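# Jog the feeder tray to fill the vial with tablets

## Task

Shake the feeder tray, for example by giving the vertical plate at its raised end a brief, sharp shove toward the outlet, repeating as needed until the clear vial contains between 18 and 20 tablets and no tablet has spilled. At the end the tray must rest against its stop, and the vial must be upright and standing directly on the table.

## Robot and tools

ROBOT. Two arms, left_arm and right_arm, each with a two-finger gripper. Calibrated bases in the scene frame: left_arm at (-0.053, +0.434, +0.027) m and right_arm at (+0.085, -0.524, +0.027) m, both turned almost not at all about z. A two-camera stand sits behind the arms. Loose objects may occasionally be nudged by outside disturbances.

FRAMES. Scene frame: origin at table-top height, midway between the nominal bases. +z is up, +x points out over the table, and left_arm is on the +y side. These names do not match image left and right. Reported hand positions, orientations (quat wxyz) and velocities use this frame. Motion offsets are different: they run along the gripper's own Hand target axes. On the gripper, the fingers point along +z and open and close along y. A mounted block of varying shape reaches up to 12 cm toward the gripper's +x and turns with it. end_effector_position is the centre of the closed pads (pads are 38 mm long). Fingertips extend about 19 mm past it when closed and 6 mm when fully open.

ROW LAYOUT. Every motion command is a row of 20 numbers, each in [-1, 1]. The first 10 are for left_arm: dx, dy, dz, rx, ry, rz, then gripper position, force_limit, speed and activate. The last 10 are the same fields for right_arm. Send all 20 even when only one arm moves. dx..rz are an offset, not a pose. They count from that arm's Hand target at the start of the action or move, along its own axes. 1.0 means 0.6 m for dx, dy, dz. For rx, ry, rz, which form one rotation vector, 1.0 means 180 degrees. Six zeros means no new motion for that arm.

GRIPPER FIELDS. position: +1 is open at 85 mm, about -0.8 is where the pads touch, and -1 closes until blocked. force_limit runs from -1 (soft) to +1 (strong). speed runs from -1 (about 20 mm/s) through 0 (85) to +1 (150). Both start at +1. Faster closes from a wider opening grip harder. activate is normally 0. Send 1 only when fault reads 7 or 13, or when a result asks for it, with nothing touching the outside of the fingers. To leave a gripper unchanged, repeat its last position, force_limit and speed. A 0 there is a real command.

execute_actions(actions, cameras). actions is a list of actions. Each action is a list of 1 to 15 rows, one row per 1/30 s step. A short action keeps its last row until step 15. Every row in an action counts from that action's starting Hand target, so repeating an offset in a later action moves the arm further. cameras: a list of names, ["all"] or []. If left out, images come only with an empty actions list. An empty list also shows the scene's task and number.

move(target, speed, blend, stop_force, zero, blocking, cameras). Drives each gripper in a straight line. target is one 20-number row, or a list of up to 15 rows. All offsets count from the same starting Hand targets, not from the previous row. speed is in m/s, from 0.002 to 3.2, default 0.25, and turning is capped at twice that in rad/s. Give one value, or one per target. blend, in metres, rounds the corners of a list; 0 stops at each point. stop_force, in newtons from 4 to 120, ends an arm's path when its wrist senses that much push against its travel. The arm then backs off slightly but may keep pressing a little. Don't use it while the gripper turns, and leave it out when pulling away from a contact. zero (default true) re-zeroes the force reference first. blocking=false returns after about 0.5 s while the move runs on; it cannot be combined with stop_force. Paths avoid nothing, and grippers lag and overshoot more at speed. The result adds a move: line with done, off_target, moving, held or fault, plus limits such as paced (pose clipped) or held (steps withheld).

OTHER TOOLS. wait(seconds 0 to 3600, cameras) lets time pass without new commands. stop(cameras) brakes a running move. zoom_image(camera, region [x0, y0, x1, y1] in pixels, at most 504 by 504) enlarges part of the newest image from cam_head_left, cam_head_right, cam_left_wrist or cam_right_wrist, each 896x504. zero_wrist_force(arm: left_arm or right_arm) subtracts the current wrist reading. finished_scene(scene: the current scene's number) ends the scene for good. Call nothing after it in that reply.

RESULTS. Hand target is the last commanded pose after clipping, and the next offsets build on it. The gripper may settle short of it. If so, send the remaining distance as an offset. Tool commands lists the present gripper commands. object_status: 0 moving, 1 blocked while opening, 2 blocked while closing (a grip), 3 at the requested opening or with the pads together. position_measured is in counts: 3 is open, 78 is about 60 mm, 130 is 40 mm, 180 is 20 mm and 230 is pads touching. fault 7 or 13 means the gripper needs activate 1. Wrist force and Wrist torque are in the end effector's axes, shown as the push from the surface into the arm, plus a peak line. Joint torques are total drive output, positive toward larger joint angles. Motor temperatures: MOTOR HOT appears near 70 °C, and at 85 °C the arm is braked for 30 to 60 s or more. Calls that ran actions also list hand positions at sampled steps.

CAUTIONS. Any outside force around 150 N (±25) on an arm, or contact torque at a joint limit (306 N m for the shoulders, 139 for the elbow, 50.2 for the wrists), freezes that arm for 10 s. Arms are stiff, so aim only slightly past a firm contact. Orientation changes are clipped to 32 degrees per step. Keep paths away from an arm's own base, because the elbow can whip round. The arms must not strike or squeeze each other. Hit the tray plate quickly but lightly, and never slam fixed things. Don't spill tablets, tip the vial or let anything leave the table.

Each tool is called after "Call:" by a JSON object that holds its "op" and its "data", one argument or row to a line.

## Session

Call:
{"op": "execute_actions", "data": {
  "actions": []
}}

Scene clock: 0.00 s.
left_arm: end_effector_position=(+0.7793, +0.6970, +0.1805) position_measured=3 object_status=3 fault=0 end_effector_quat_wxyz=(-0.193, +0.818, +0.182, +0.511) | right_arm: end_effector_position=(+0.6906, -0.6056, +0.1002) position_measured=3 object_status=3 fault=0 end_effector_quat_wxyz=(-0.083, +0.025, +0.995, +0.051)
Joint positions: left_arm=[-0.094 -0.997 2.191 -3.824 -0.969 -3.307] | right_arm=[3.209 -1.771 -2.172 -0.924 1.692 0.137]
Joint velocities: within noise
Joint torques (N m): no reading
Motor temperatures (°C): left_arm=[25 28 27 34 37 33] | right_arm=[30 32 34 34 37 38]
Wrist force (N): no reading
Wrist torque (N m): no reading
Wrist force, peak (N): no reading
Hand target: left_arm +0.7793, +0.6970, +0.1805; -0.193, +0.818, +0.182, +0.511 | right_arm +0.6906, -0.6056, +0.1002; -0.083, +0.025, +0.995, +0.051
Tool commands: left_gripper/position=+1.0 left_gripper/force_limit=+1.0 left_gripper/speed=+1.0 left_gripper/activate=+0.0 right_gripper/position=+1.0 right_gripper/force_limit=+1.0 right_gripper/speed=+1.0 right_gripper/activate=+0.0

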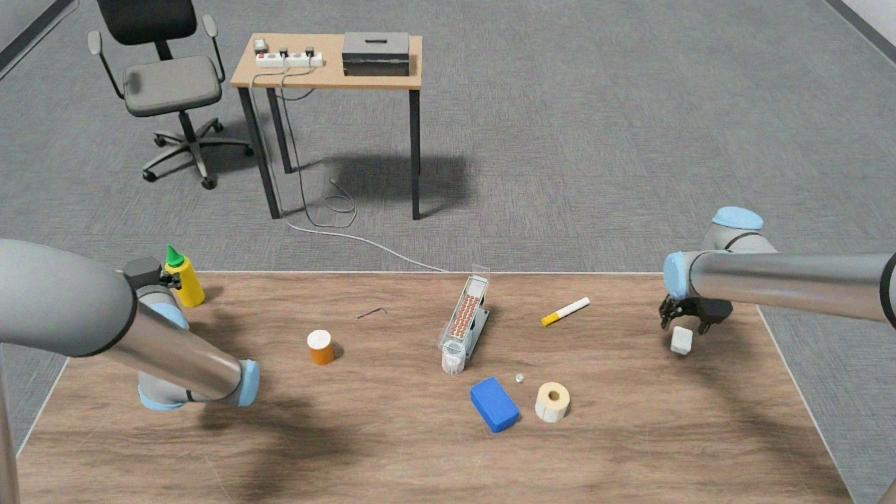

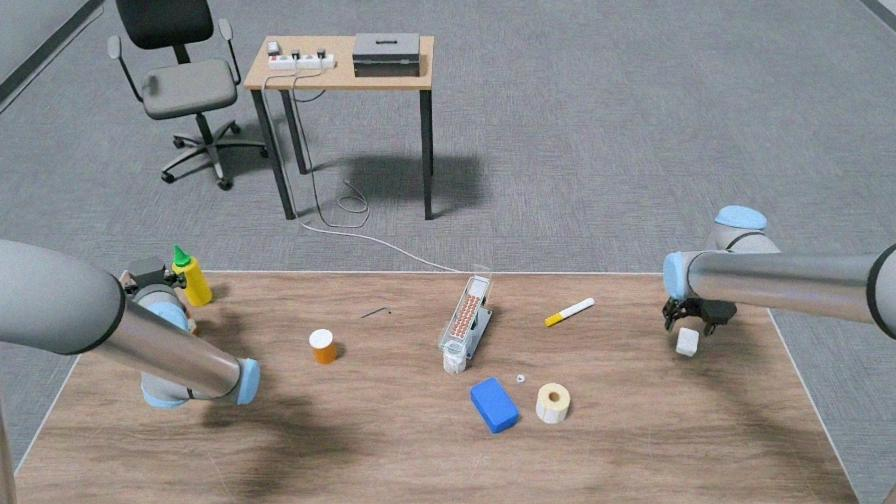

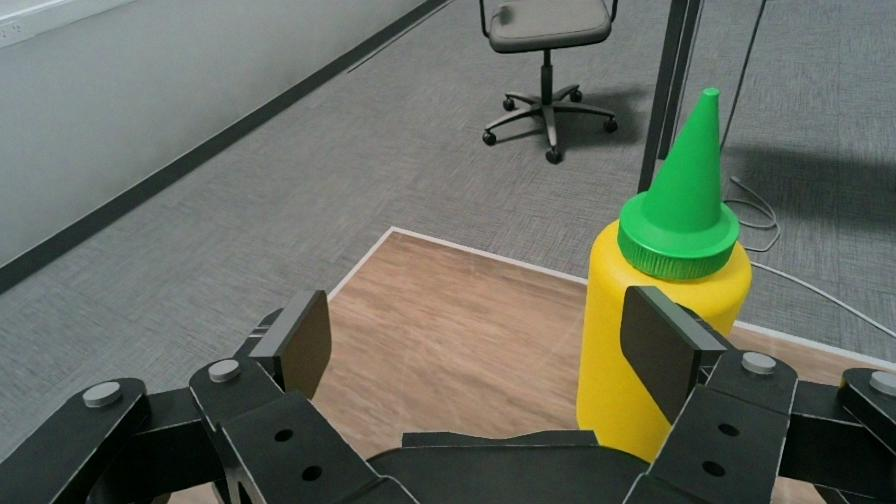

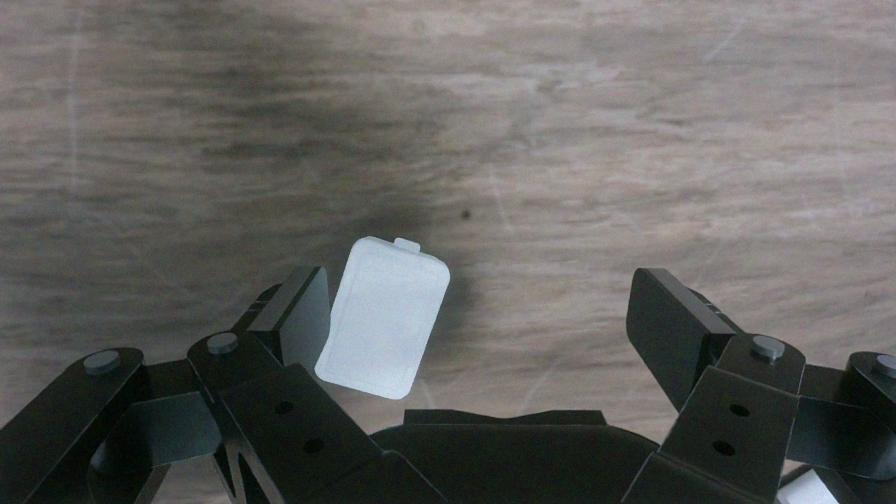

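Call:
{"op": "zoom_image", "data": {
  "camera": "cam_head_left",
  "region": [400, 250, 540, 390]
}}

Call:
{"op": "zoom_image", "data": {
  "camera": "cam_head_right",
  "region": [400, 250, 540, 390]
}}

Call:
{"op": "zoom_image", "data": {
  "camera": "cam_head_left",
  "region": [420, 310, 500, 390]
}}

Scaled by 3.600.

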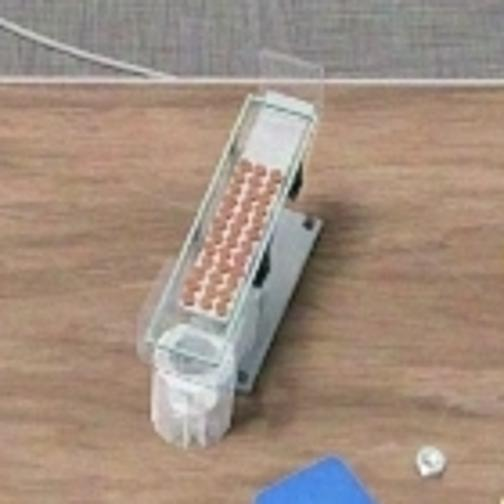

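Scaled by 3.600.

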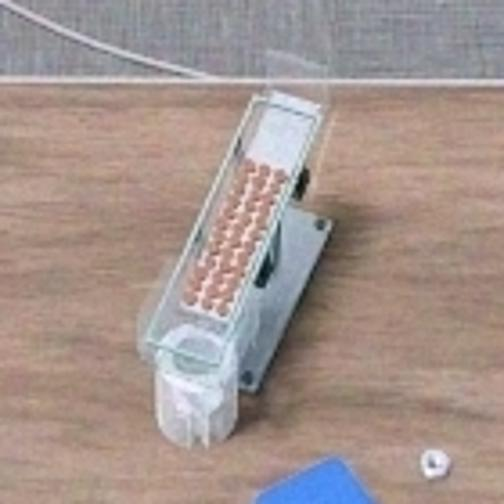

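Scaled by 6.300.

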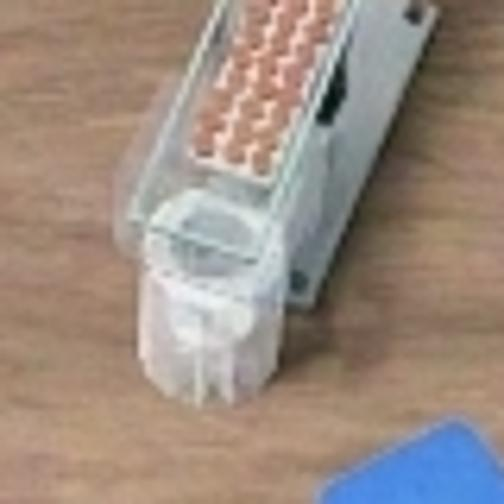

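Call:
{"op": "move", "data": {
  "target": [
    [0,0,0,0,0,0,1,1,1,0, 0.064,0.037,-0.376,0.02196,-0.05854,0.10542,1,1,1,0],
    [0,0,0,0,0,0,1,1,1,0, 0.0497,0.878,-0.2948,0.02196,-0.05854,0.10542,1,1,1,0]
  ],
  "blend": [0.05,0],
  "speed": 0.3,
  "cameras": ["all"]
}}

Scene clock: 103.90 s.
left_arm: end_effector_position=(+0.7793, +0.6970, +0.1805) position_measured=3 object_status=3 fault=0 end_effector_quat_wxyz=(-0.193, +0.818, +0.182, +0.511) | right_arm: end_effector_position=(+0.7204, -0.0999, +0.3300) position_measured=3 object_status=3 fault=0 end_effector_quat_wxyz=(+0.000, +0.190, +0.982, +0.000)
Joint positions: left_arm=[-0.094 -0.997 2.191 -3.824 -0.969 -3.307] | right_arm=[3.931 -1.715 -1.783 -1.214 1.571 1.2]
Joint torques (N m): left_arm=[-2.6 -75.6 -22.64 -4.64 0.74 -0.09] | right_arm=[13.15 55.69 57.71 2.82 -1.52 3.48]
Wrist force (N): left_arm=[0.2 0.1 -0.6] | right_arm=[0.2 0.7 -0.3]
Wrist torque (N m): left_arm=[0.02 -0.04 0.00] | right_arm=[0.14 -0.04 -0.05]
Wrist force, peak (N): left_arm=[0.7 0.1 -0.8] | right_arm=[1.1 3.2 -0.3]
Hand target: left_arm +0.7793, +0.6970, +0.1805; -0.193, +0.818, +0.182, +0.511 | right_arm +0.7204, -0.0997, +0.3300; +0.000, +0.190, +0.982, +0.000
Off the commanded pose: left_arm 0.000 m, 0 deg | right_arm 0.000 m, 0 deg.
move: done
cam_right_wrist: T_world_to_cam=[[0.36777, 0.92975, -0.01776, -0.1553], [0.86957, -0.33707, 0.36089, -0.76593], [0.32955, -0.14817, -0.93244, 0.18715]] pos_world=[0.66146, -0.08605, 0.44816]

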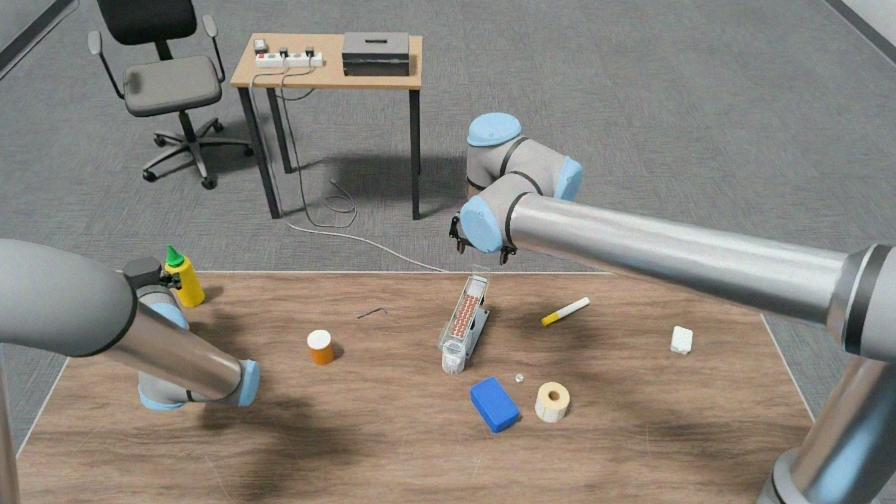

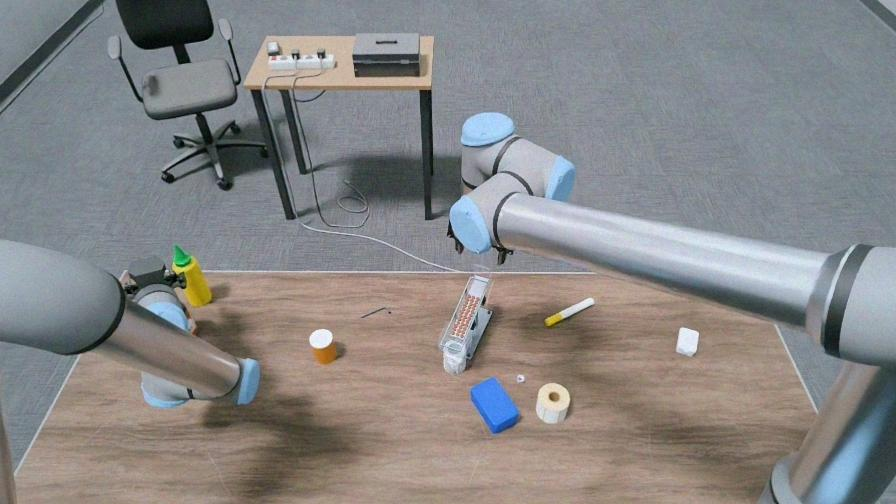

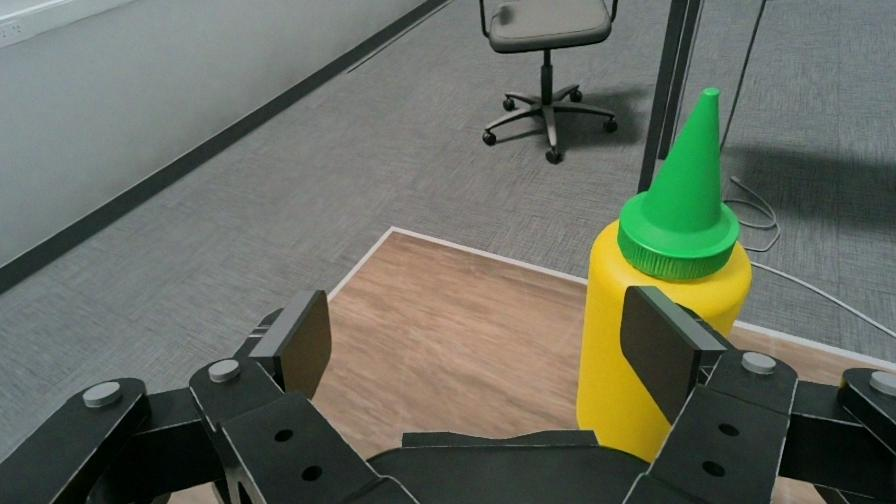

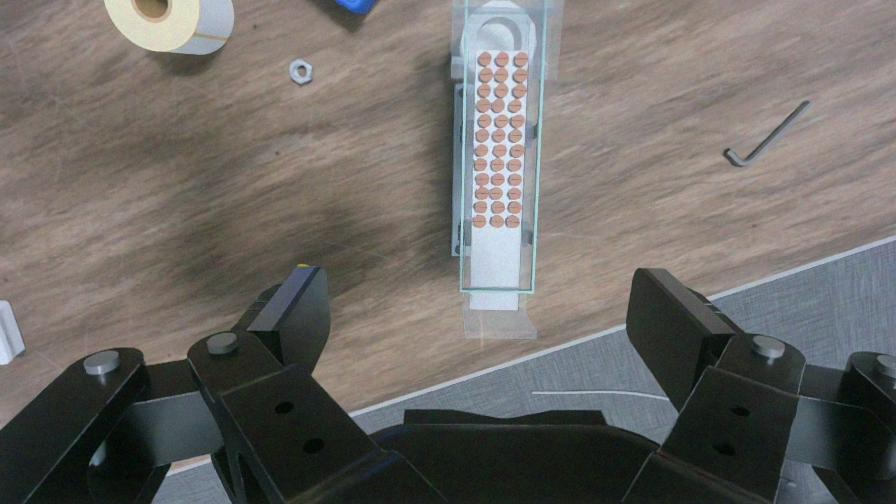

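Call:
{"op": "zoom_image", "data": {
  "camera": "cam_right_wrist",
  "region": [410, 0, 590, 180]
}}

Call:
{"op": "zoom_image", "data": {
  "camera": "cam_right_wrist",
  "region": [410, 170, 590, 350]
}}

Scaled by 2.800.

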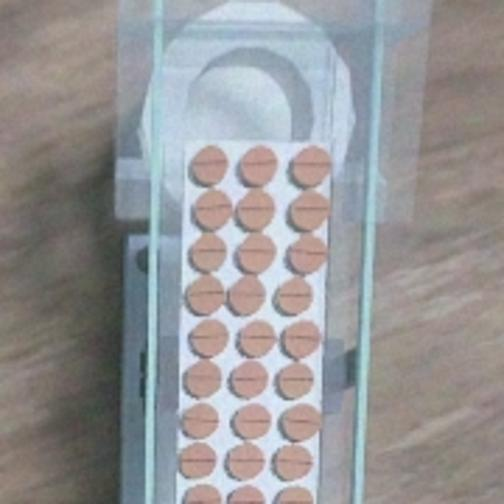

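Scaled by 2.800.

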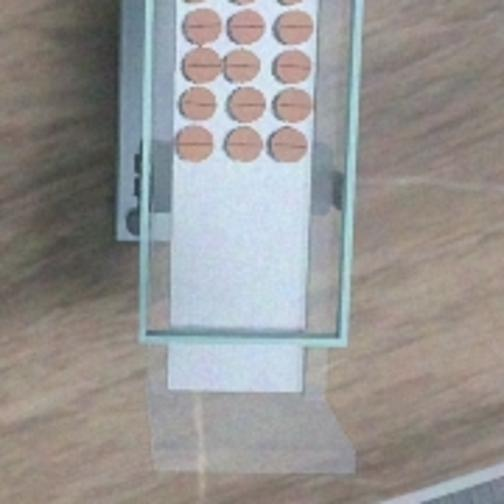

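Call:
{"op": "move", "data": {
  "target": [
    [0.0357,-0.1193,-0.378,0,0,0,1,1,1,0, 0,0,0,0,0,0,1,1,1,0],
    [-0.0763,0.7458,-0.4933,-0.7263,0.1164,0.1320,1,1,1,0, 0,0,0,0,0,0,1,1,1,0]
  ],
  "blend": [0.04,0],
  "speed": 0.3,
  "cameras": ["cam_left_wrist","cam_head_left"]
}}

Scene clock: 199.47 s.
left_arm: end_effector_position=(+0.7550, +0.1595, +0.2007) position_measured=3 object_status=3 fault=0 end_effector_quat_wxyz=(+0.549, +0.445, -0.549, +0.447) | right_arm: end_effector_position=(+0.7204, -0.0997, +0.3300) position_measured=3 object_status=3 fault=0 end_effector_quat_wxyz=(+0.000, +0.190, +0.982, +0.000)
Joint positions: left_arm=[-0.205 -0.605 1.581 -3.919 -3.15 -2.943] | right_arm=[3.931 -1.716 -1.783 -1.214 1.571 1.2]
Joint torques (N m): left_arm=[-23.04 -86.48 -40.03 -0.3 -3.7 2.04] | right_arm=[11.88 55.59 59.54 2.78 -1.45 3.32]
Wrist force (N): left_arm=[0.1 0.5 0.3] | right_arm=[0.2 0.3 -0.1]
Wrist torque (N m): left_arm=[0.04 -0.22 -0.34] | right_arm=[0.06 -0.04 -0.06]
Wrist force, peak (N): left_arm=[0.0 -0.5 -2.3] | right_arm=[0.0 1.0 -0.4]
Hand target: left_arm +0.7550, +0.1594, +0.2007; +0.549, +0.445, -0.549, +0.447 | right_arm +0.7204, -0.0997, +0.3300; +0.000, +0.190, +0.982, +0.000
Off the commanded pose: left_arm 0.000 m, 0 deg | right_arm 0.000 m, 0 deg.
move: done
cam_left_wrist: T_world_to_cam=[[-0.97814, 0.20712, -0.01856, 0.72001], [0.08528, 0.3181, -0.94421, 0.09806], [-0.18966, -0.92515, -0.32881, 0.48682]] pos_world=[0.78824, 0.27006, 0.26602]
Images, in order (width x height): cam_head_left 896x504, cam_left_wrist 896x504.

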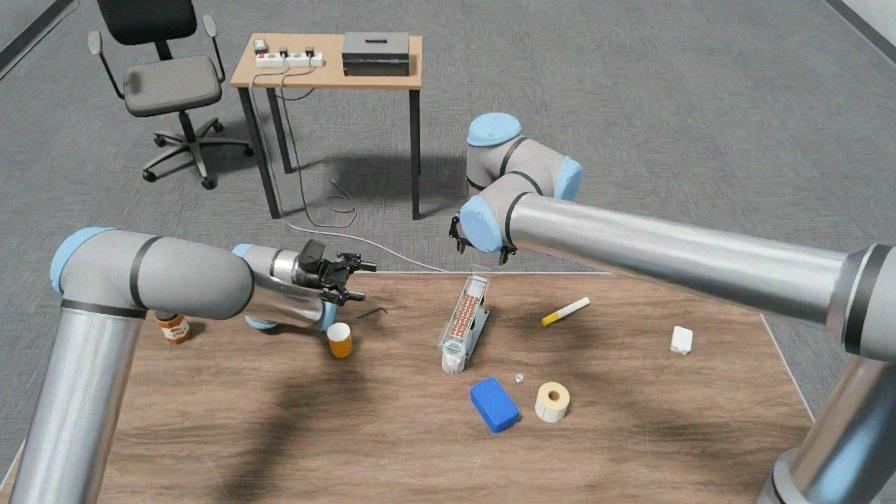

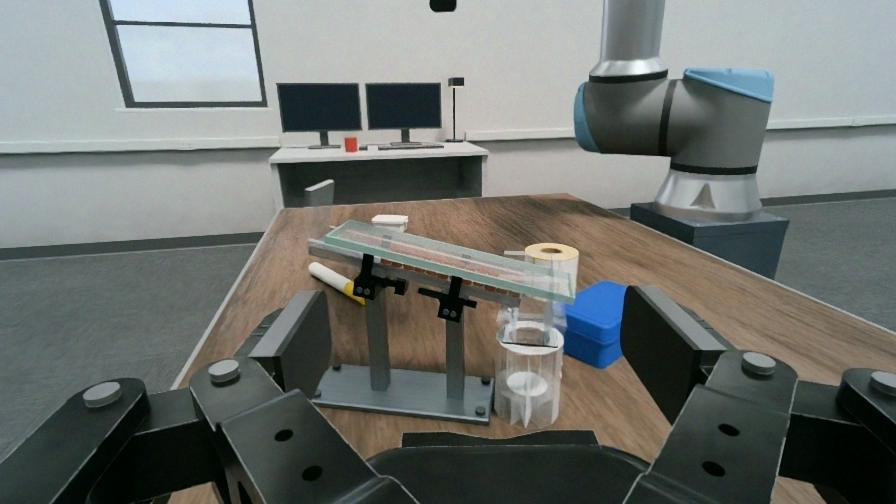

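Call:
{"op": "zoom_image", "data": {
  "camera": "cam_left_wrist",
  "region": [290, 190, 610, 440]
}}

Call:
{"op": "zoom_image", "data": {
  "camera": "cam_left_wrist",
  "region": [470, 280, 600, 440]
}}

Call:
{"op": "zoom_image", "data": {
  "camera": "cam_left_wrist",
  "region": [290, 190, 450, 350]
}}

Scaled by 1.575.

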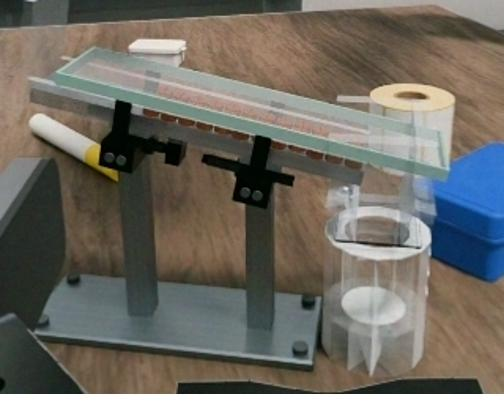

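Scaled by 3.150.

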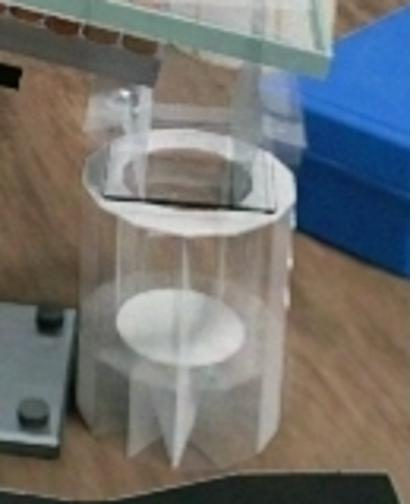

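Scaled by 3.150.

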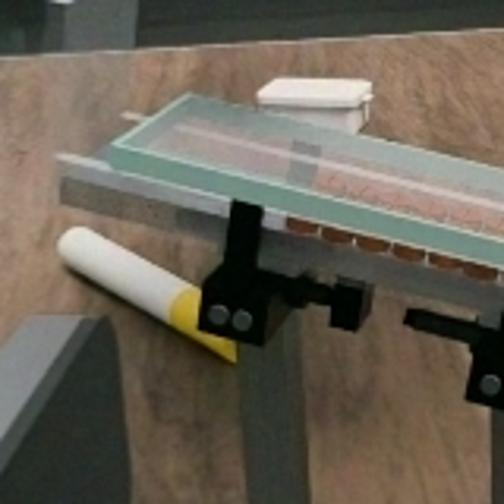

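Call:
{"op": "zoom_image", "data": {
  "camera": "cam_left_wrist",
  "region": [290, 160, 390, 260]
}}

Call:
{"op": "zoom_image", "data": {
  "camera": "cam_right_wrist",
  "region": [440, 260, 560, 350]
}}

Scaled by 5.040.

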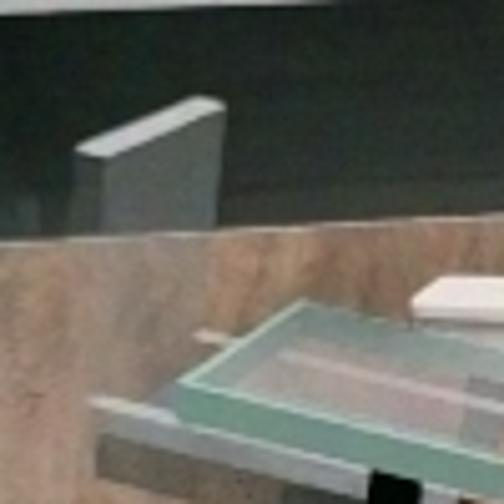

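This scene's latest camera images include none from cam_right_wrist. They are from: cam_head_left, cam_left_wrist. cam_right_wrist's image comes with the result of a call that names it in "cameras".

Call:
{"op": "move", "data": {
  "target": [
    [0,0,0,0,0,0,1,1,1,0, -0.2415,0.0318,0,0,0,0.0083,-1,1,0,0],
    [0,0,0,0,0,0,1,1,1,0, -0.2415,0.0318,0.2683,0,0,0.0083,-1,1,0,0]
  ],
  "blend": [0,0],
  "speed": [0.3,0.15],
  "cameras": ["all"]
}}

Scene clock: 311.47 s.
left_arm: end_effector_position=(+0.7550, +0.1594, +0.2007) position_measured=3 object_status=3 fault=0 end_effector_quat_wxyz=(+0.549, +0.445, -0.549, +0.447) | right_arm: end_effector_position=(+0.8619, -0.1359, +0.1691) position_measured=232 object_status=3 fault=0 end_effector_quat_wxyz=(+0.000, +0.202, +0.979, +0.000)
Joint positions: left_arm=[-0.205 -0.605 1.58 -3.919 -3.15 -2.943] | right_arm=[3.777 -1.995 -1.725 -0.993 1.571 1.073]
Joint torques (N m): left_arm=[-23.76 -88.86 -42.41 0.75 -3.78 1.94] | right_arm=[-1.34 73.71 34.33 6.13 -0.13 1.25]
Wrist force (N): left_arm=[0.2 0.5 0.3] | right_arm=[-0.8 0.0 0.3]
Wrist torque (N m): left_arm=[0.04 -0.24 -0.33] | right_arm=[0.02 0.14 0.22]
Wrist force, peak (N): left_arm=[0.5 0.7 0.9] | right_arm=[-2.7 0.4 -0.3]
Hand target: left_arm +0.7550, +0.1594, +0.2007; +0.549, +0.445, -0.549, +0.447 | right_arm +0.8619, -0.1360, +0.1689; +0.000, +0.202, +0.979, +0.000
Off the commanded pose: left_arm 0.000 m, 0 deg | right_arm 0.000 m, 0 deg.
move: done
cam_left_wrist: T_world_to_cam=[[-0.97807, 0.20743, -0.01858, 0.72], [0.08537, 0.31796, -0.94425, 0.09805], [-0.18996, -0.92513, -0.3287, 0.48694]] pos_world=[0.78834, 0.26996, 0.26602]
cam_right_wrist: T_world_to_cam=[[0.39185, 0.91986, -0.01779, -0.19884], [0.86049, -0.35958, 0.3609, -0.83839], [0.32558, -0.15673, -0.93243, -0.01263]] pos_world=[0.80346, -0.12054, 0.28726]

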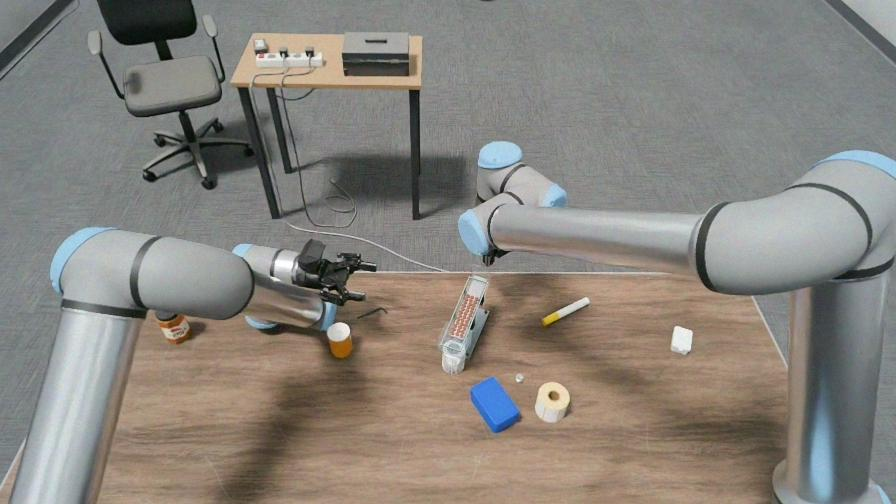

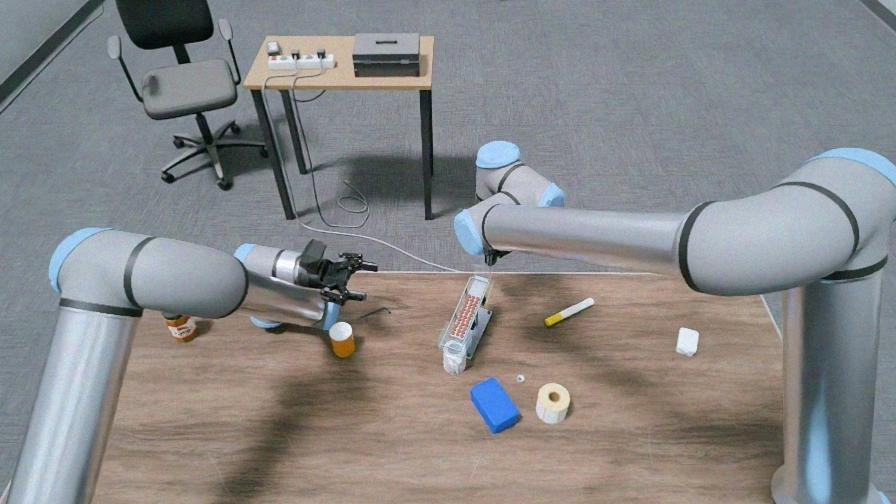

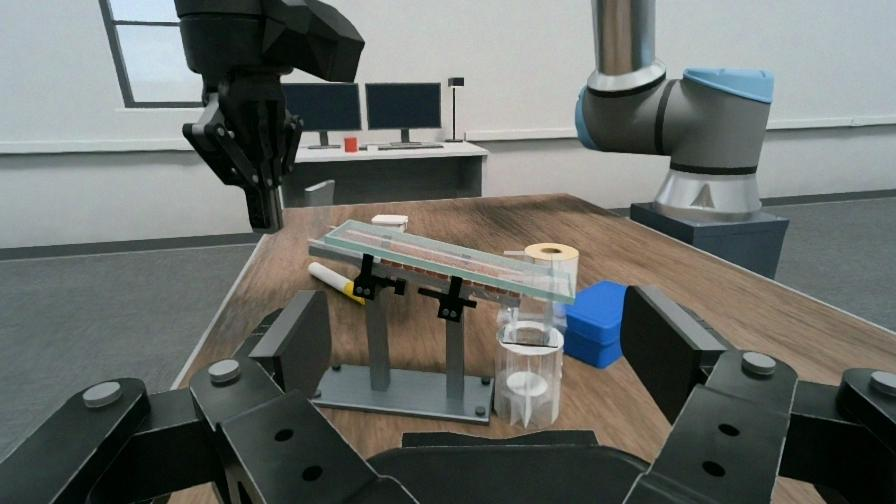

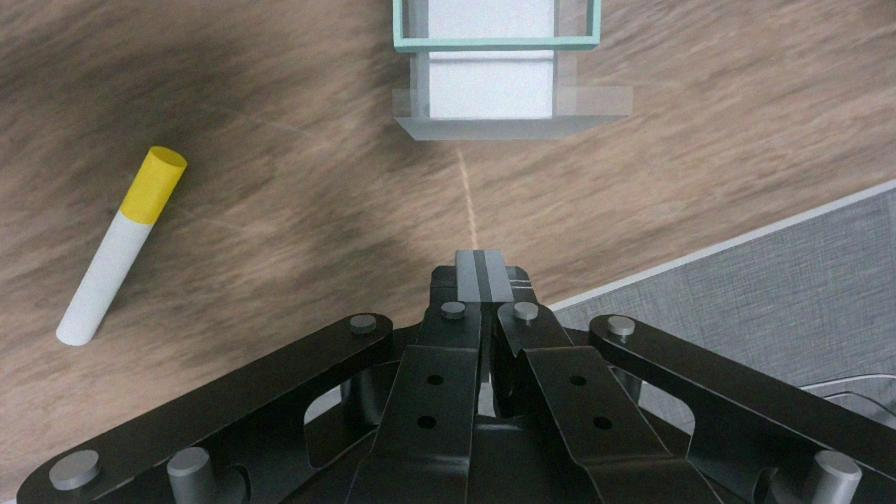

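Call:
{"op": "move", "data": {
  "target": [0,0,0,0,0,0,1,1,1,0, 0.0833,0,0,0,0,0,-1,1,0,0],
  "speed": 0.015,
  "stop_force": 4,
  "cameras": ["cam_left_wrist","cam_right_wrist"]
}}

Scene clock: 337.90 s.
left_arm: end_effector_position=(+0.7550, +0.1594, +0.2007) position_measured=3 object_status=3 fault=0 end_effector_quat_wxyz=(+0.549, +0.445, -0.549, +0.447) | right_arm: end_effector_position=(+0.8298, -0.1220, +0.1689) position_measured=232 object_status=3 fault=0 end_effector_quat_wxyz=(+0.000, +0.202, +0.979, +0.000)
Joint positions: left_arm=[-0.205 -0.605 1.58 -3.919 -3.15 -2.943] | right_arm=[3.814 -1.964 -1.772 -0.976 1.571 1.11]
Joint torques (N m): left_arm=[-22.19 -88.07 -41.74 0.6 -3.25 2.15] | right_arm=[-14.54 72.53 51.61 2.82 1.8 -2.13]
Wrist force (N): left_arm=[0.1 0.7 0.6] | right_arm=[-2.3 0.7 -1.8]
Wrist torque (N m): left_arm=[0.08 -0.22 -0.33] | right_arm=[0.06 0.10 0.12]
Wrist force, peak (N): left_arm=[0.4 0.9 0.3] | right_arm=[-4.5 0.4 0.1]
Hand target: left_arm +0.7550, +0.1594, +0.2007; +0.549, +0.445, -0.549, +0.447 | right_arm +0.8298, -0.1221, +0.1689; +0.000, +0.202, +0.979, +0.000 (not the last commanded pose)
Off the commanded pose: left_arm 0.000 m, 0 deg | right_arm 0.015 m, 0 deg.
move: contact (right_arm)
cam_left_wrist: T_world_to_cam=[[-0.97807, 0.20743, -0.01858, 0.72], [0.08537, 0.31796, -0.94425, 0.09805], [-0.18996, -0.92513, -0.3287, 0.48694]] pos_world=[0.78834, 0.26996, 0.26602]
cam_right_wrist: T_world_to_cam=[[0.39185, 0.91986, -0.01779, -0.19902], [0.86049, -0.35958, 0.3609, -0.80561], [0.32558, -0.15673, -0.93243, -0.00016]] pos_world=[0.77126, -0.10664, 0.28706]

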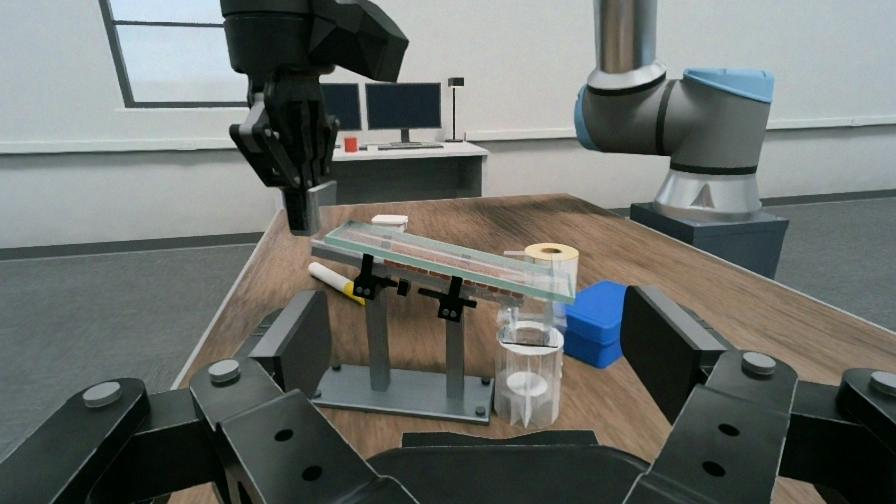

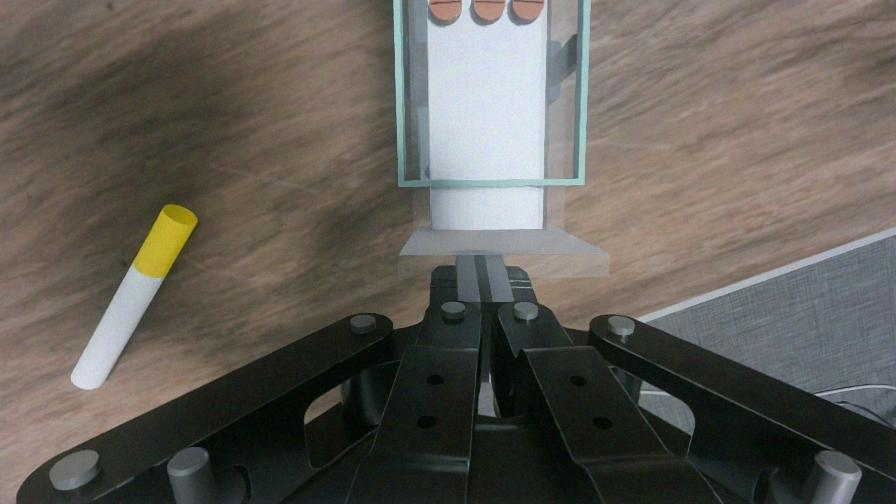

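Call:
{"op": "move", "data": {
  "target": [0,0,0,0,0,0,1,1,1,0, 0.01,0,0,0,0,0,-1,1,0,0],
  "speed": 0.01,
  "stop_force": 15,
  "zero": false,
  "cameras": ["cam_left_wrist","cam_right_wrist"]
}}

Call:
{"op": "zoom_image", "data": {
  "camera": "cam_left_wrist",
  "region": [290, 190, 610, 440]
}}

Scene clock: 360.40 s.
left_arm: end_effector_position=(+0.7550, +0.1594, +0.2007) position_measured=3 object_status=3 fault=0 end_effector_quat_wxyz=(+0.549, +0.445, -0.549, +0.447) | right_arm: end_effector_position=(+0.8242, -0.1197, +0.1689) position_measured=232 object_status=3 fault=0 end_effector_quat_wxyz=(+0.000, +0.202, +0.979, +0.000)
Joint positions: left_arm=[-0.205 -0.605 1.58 -3.919 -3.15 -2.943] | right_arm=[3.821 -1.959 -1.78 -0.974 1.571 1.116]
Joint torques (N m): left_arm=[-21.74 -87.72 -42.17 0.72 -3.61 1.91] | right_arm=[18.1 93.45 32.07 6.18 2.18 3.49]
Wrist force (N): left_arm=[-0.1 0.3 0.4] | right_arm=[-7.9 0.1 0.9]
Wrist torque (N m): left_arm=[0.01 -0.20 -0.33] | right_arm=[0.07 -0.07 -0.08]
Wrist force, peak (N): left_arm=[0.0 1.0 0.4] | right_arm=[-8.3 0.0 0.9]
Hand target: left_arm +0.7550, +0.1594, +0.2007; +0.549, +0.445, -0.549, +0.447 | right_arm +0.8242, -0.1197, +0.1689; +0.000, +0.202, +0.979, +0.000
Off the commanded pose: left_arm 0.000 m, 0 deg | right_arm 0.000 m, 0 deg.
move: done
cam_left_wrist: T_world_to_cam=[[-0.97807, 0.20743, -0.01858, 0.72], [0.08537, 0.31796, -0.94425, 0.09805], [-0.18996, -0.92513, -0.3287, 0.48694]] pos_world=[0.78834, 0.26996, 0.26602]
cam_right_wrist: T_world_to_cam=[[0.39185, 0.91986, -0.01779, -0.19907], [0.86049, -0.35958, 0.3609, -0.80002], [0.32558, -0.15673, -0.93243, 0.00201]] pos_world=[0.76576, -0.10424, 0.28706]

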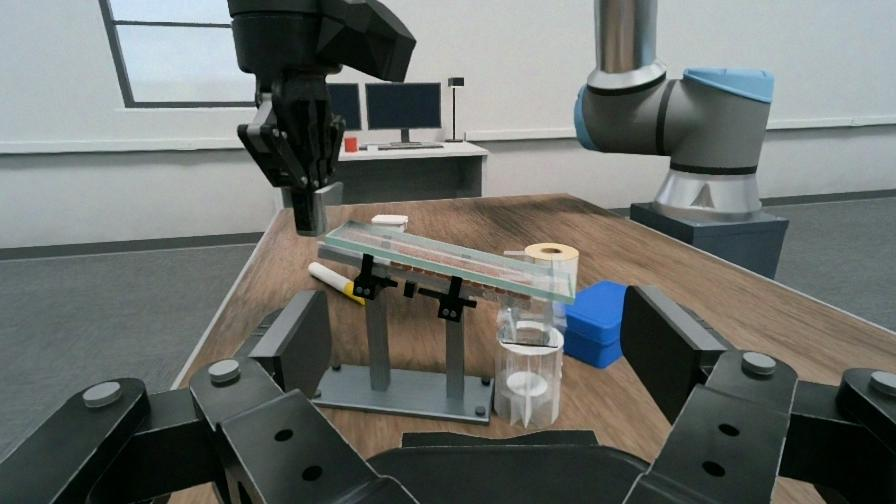

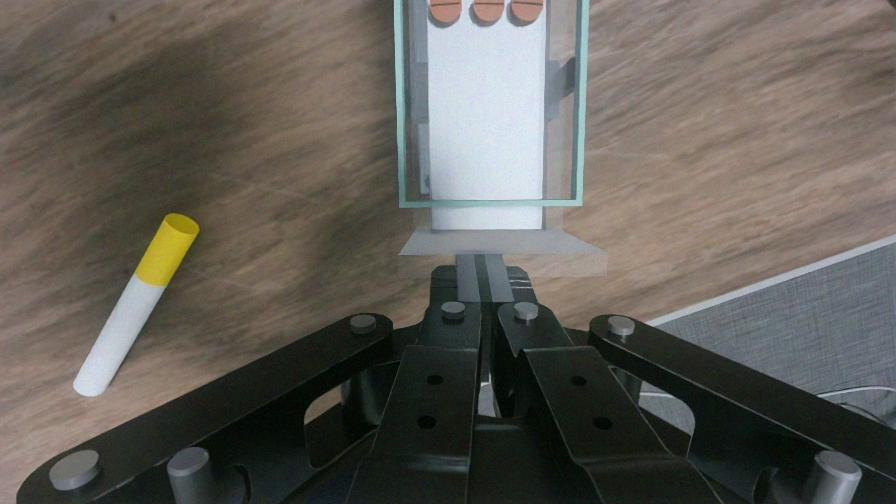

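Scaled by 1.575.

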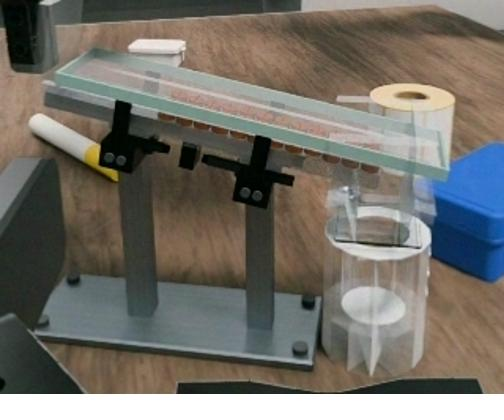

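Call:
{"op": "execute_actions", "data": {
  "actions": [
    [[0,0,0,0,0,0,1,1,1,0, -0.05,0,0,0,0,0,-1,1,0,0]]
  ],
  "cameras": ["cam_left_wrist","cam_right_wrist"]
}}

Call:
{"op": "zoom_image", "data": {
  "camera": "cam_left_wrist",
  "region": [290, 190, 610, 440]
}}

Scene clock: 397.90 s.
left_arm: end_effector_position=(+0.7550, +0.1594, +0.2007) position_measured=3 object_status=3 fault=0 end_effector_quat_wxyz=(+0.549, +0.445, -0.549, +0.447) | right_arm: end_effector_position=(+0.8517, -0.1315, +0.1689) position_measured=232 object_status=3 fault=0 end_effector_quat_wxyz=(+0.000, +0.202, +0.979, +0.000)
Joint positions: left_arm=[-0.205 -0.605 1.58 -3.919 -3.15 -2.943] | right_arm=[3.789 -1.985 -1.74 -0.987 1.571 1.084]
Joint torques (N m): left_arm=[-23.35 -87.32 -41.92 0.53 -3.58 2.34] | right_arm=[-16.71 73.69 52.78 2.95 1.54 -2.24]
Wrist force (N): left_arm=[-0.3 0.3 0.4] | right_arm=[-0.5 -0.2 -0.6]
Wrist torque (N m): left_arm=[0.00 -0.16 -0.33] | right_arm=[0.00 0.10 0.23]
Wrist force, peak (N): left_arm=[0.7 0.7 0.4] | right_arm=[-8.5 0.2 1.2]
Hand target: left_arm +0.7550, +0.1594, +0.2007; +0.549, +0.445, -0.549, +0.447 | right_arm +0.8518, -0.1316, +0.1689; +0.000, +0.202, +0.979, +0.000
Off the commanded pose: left_arm 0.000 m, 0 deg | right_arm 0.000 m, 0 deg.
Step readings (end_effector_position of left_arm | right_arm):
0: (+0.7550, +0.1594, +0.2007) | (+0.8242, -0.1197, +0.1689)
1: (+0.7550, +0.1594, +0.2007) | (+0.8242, -0.1197, +0.1689)
2: (+0.7550, +0.1594, +0.2007) | (+0.8266, -0.1209, +0.1686)
4: (+0.7550, +0.1594, +0.2007) | (+0.8359, -0.1251, +0.1687)
8: (+0.7550, +0.1594, +0.2007) | (+0.8467, -0.1297, +0.1689)
15: (+0.7550, +0.1594, +0.2007) | (+0.8511, -0.1313, +0.1689)
cam_left_wrist: T_world_to_cam=[[-0.97807, 0.20743, -0.01858, 0.72], [0.08537, 0.31796, -0.94425, 0.09805], [-0.18996, -0.92513, -0.3287, 0.48694]] pos_world=[0.78834, 0.26996, 0.26602]
cam_right_wrist: T_world_to_cam=[[0.39185, 0.91986, -0.01779, -0.19886], [0.86049, -0.35958, 0.3609, -0.82787], [0.32558, -0.15673, -0.93243, -0.00877]] pos_world=[0.79316, -0.11614, 0.28706]

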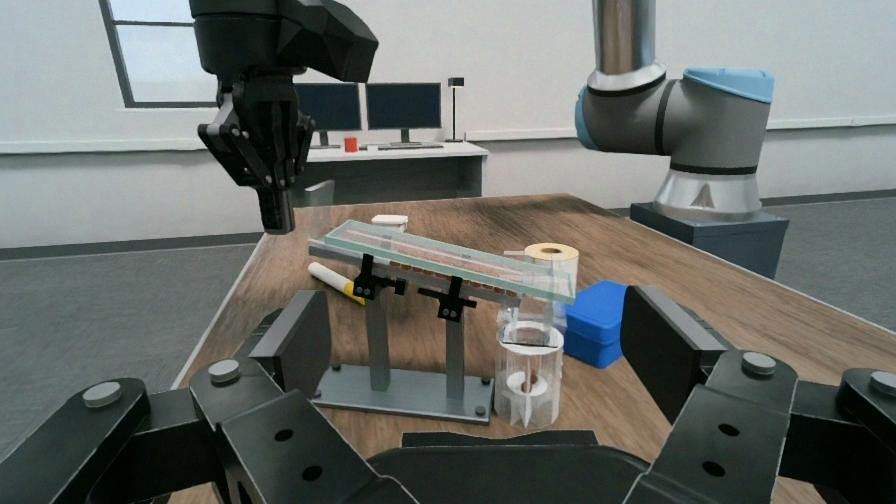

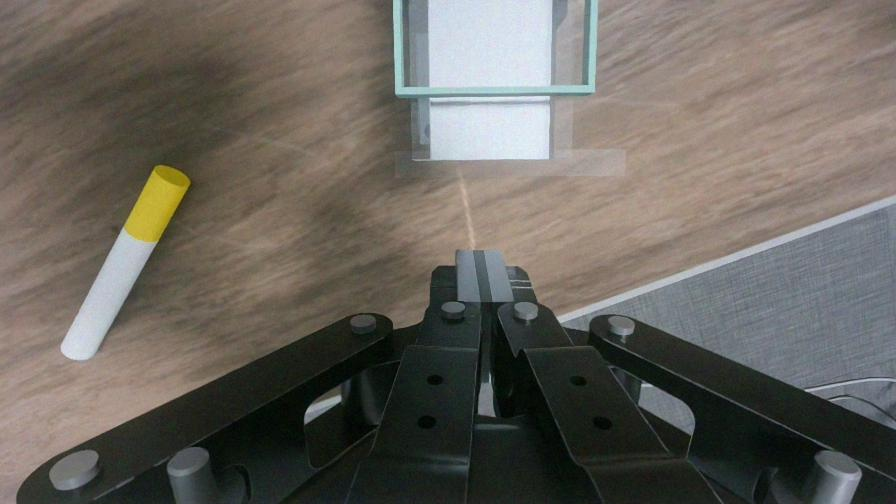

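Scaled by 1.575.

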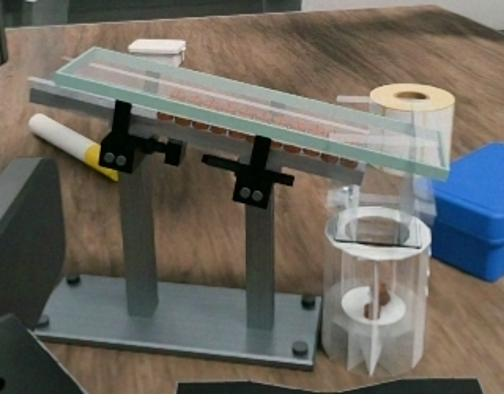

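Call:
{"op": "zoom_image", "data": {
  "camera": "cam_left_wrist",
  "region": [370, 240, 530, 330]
}}

Call:
{"op": "zoom_image", "data": {
  "camera": "cam_left_wrist",
  "region": [480, 320, 580, 440]
}}

Scaled by 3.150.

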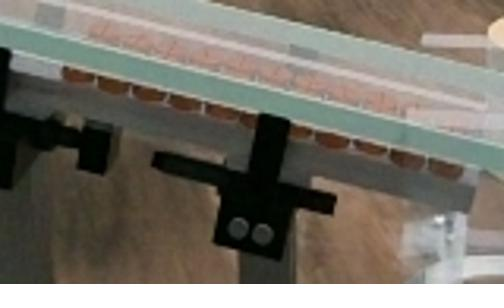

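Scaled by 4.200.

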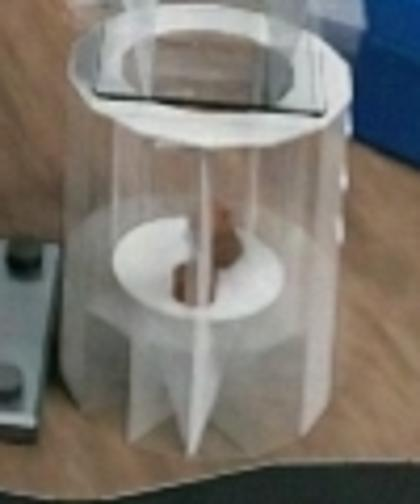

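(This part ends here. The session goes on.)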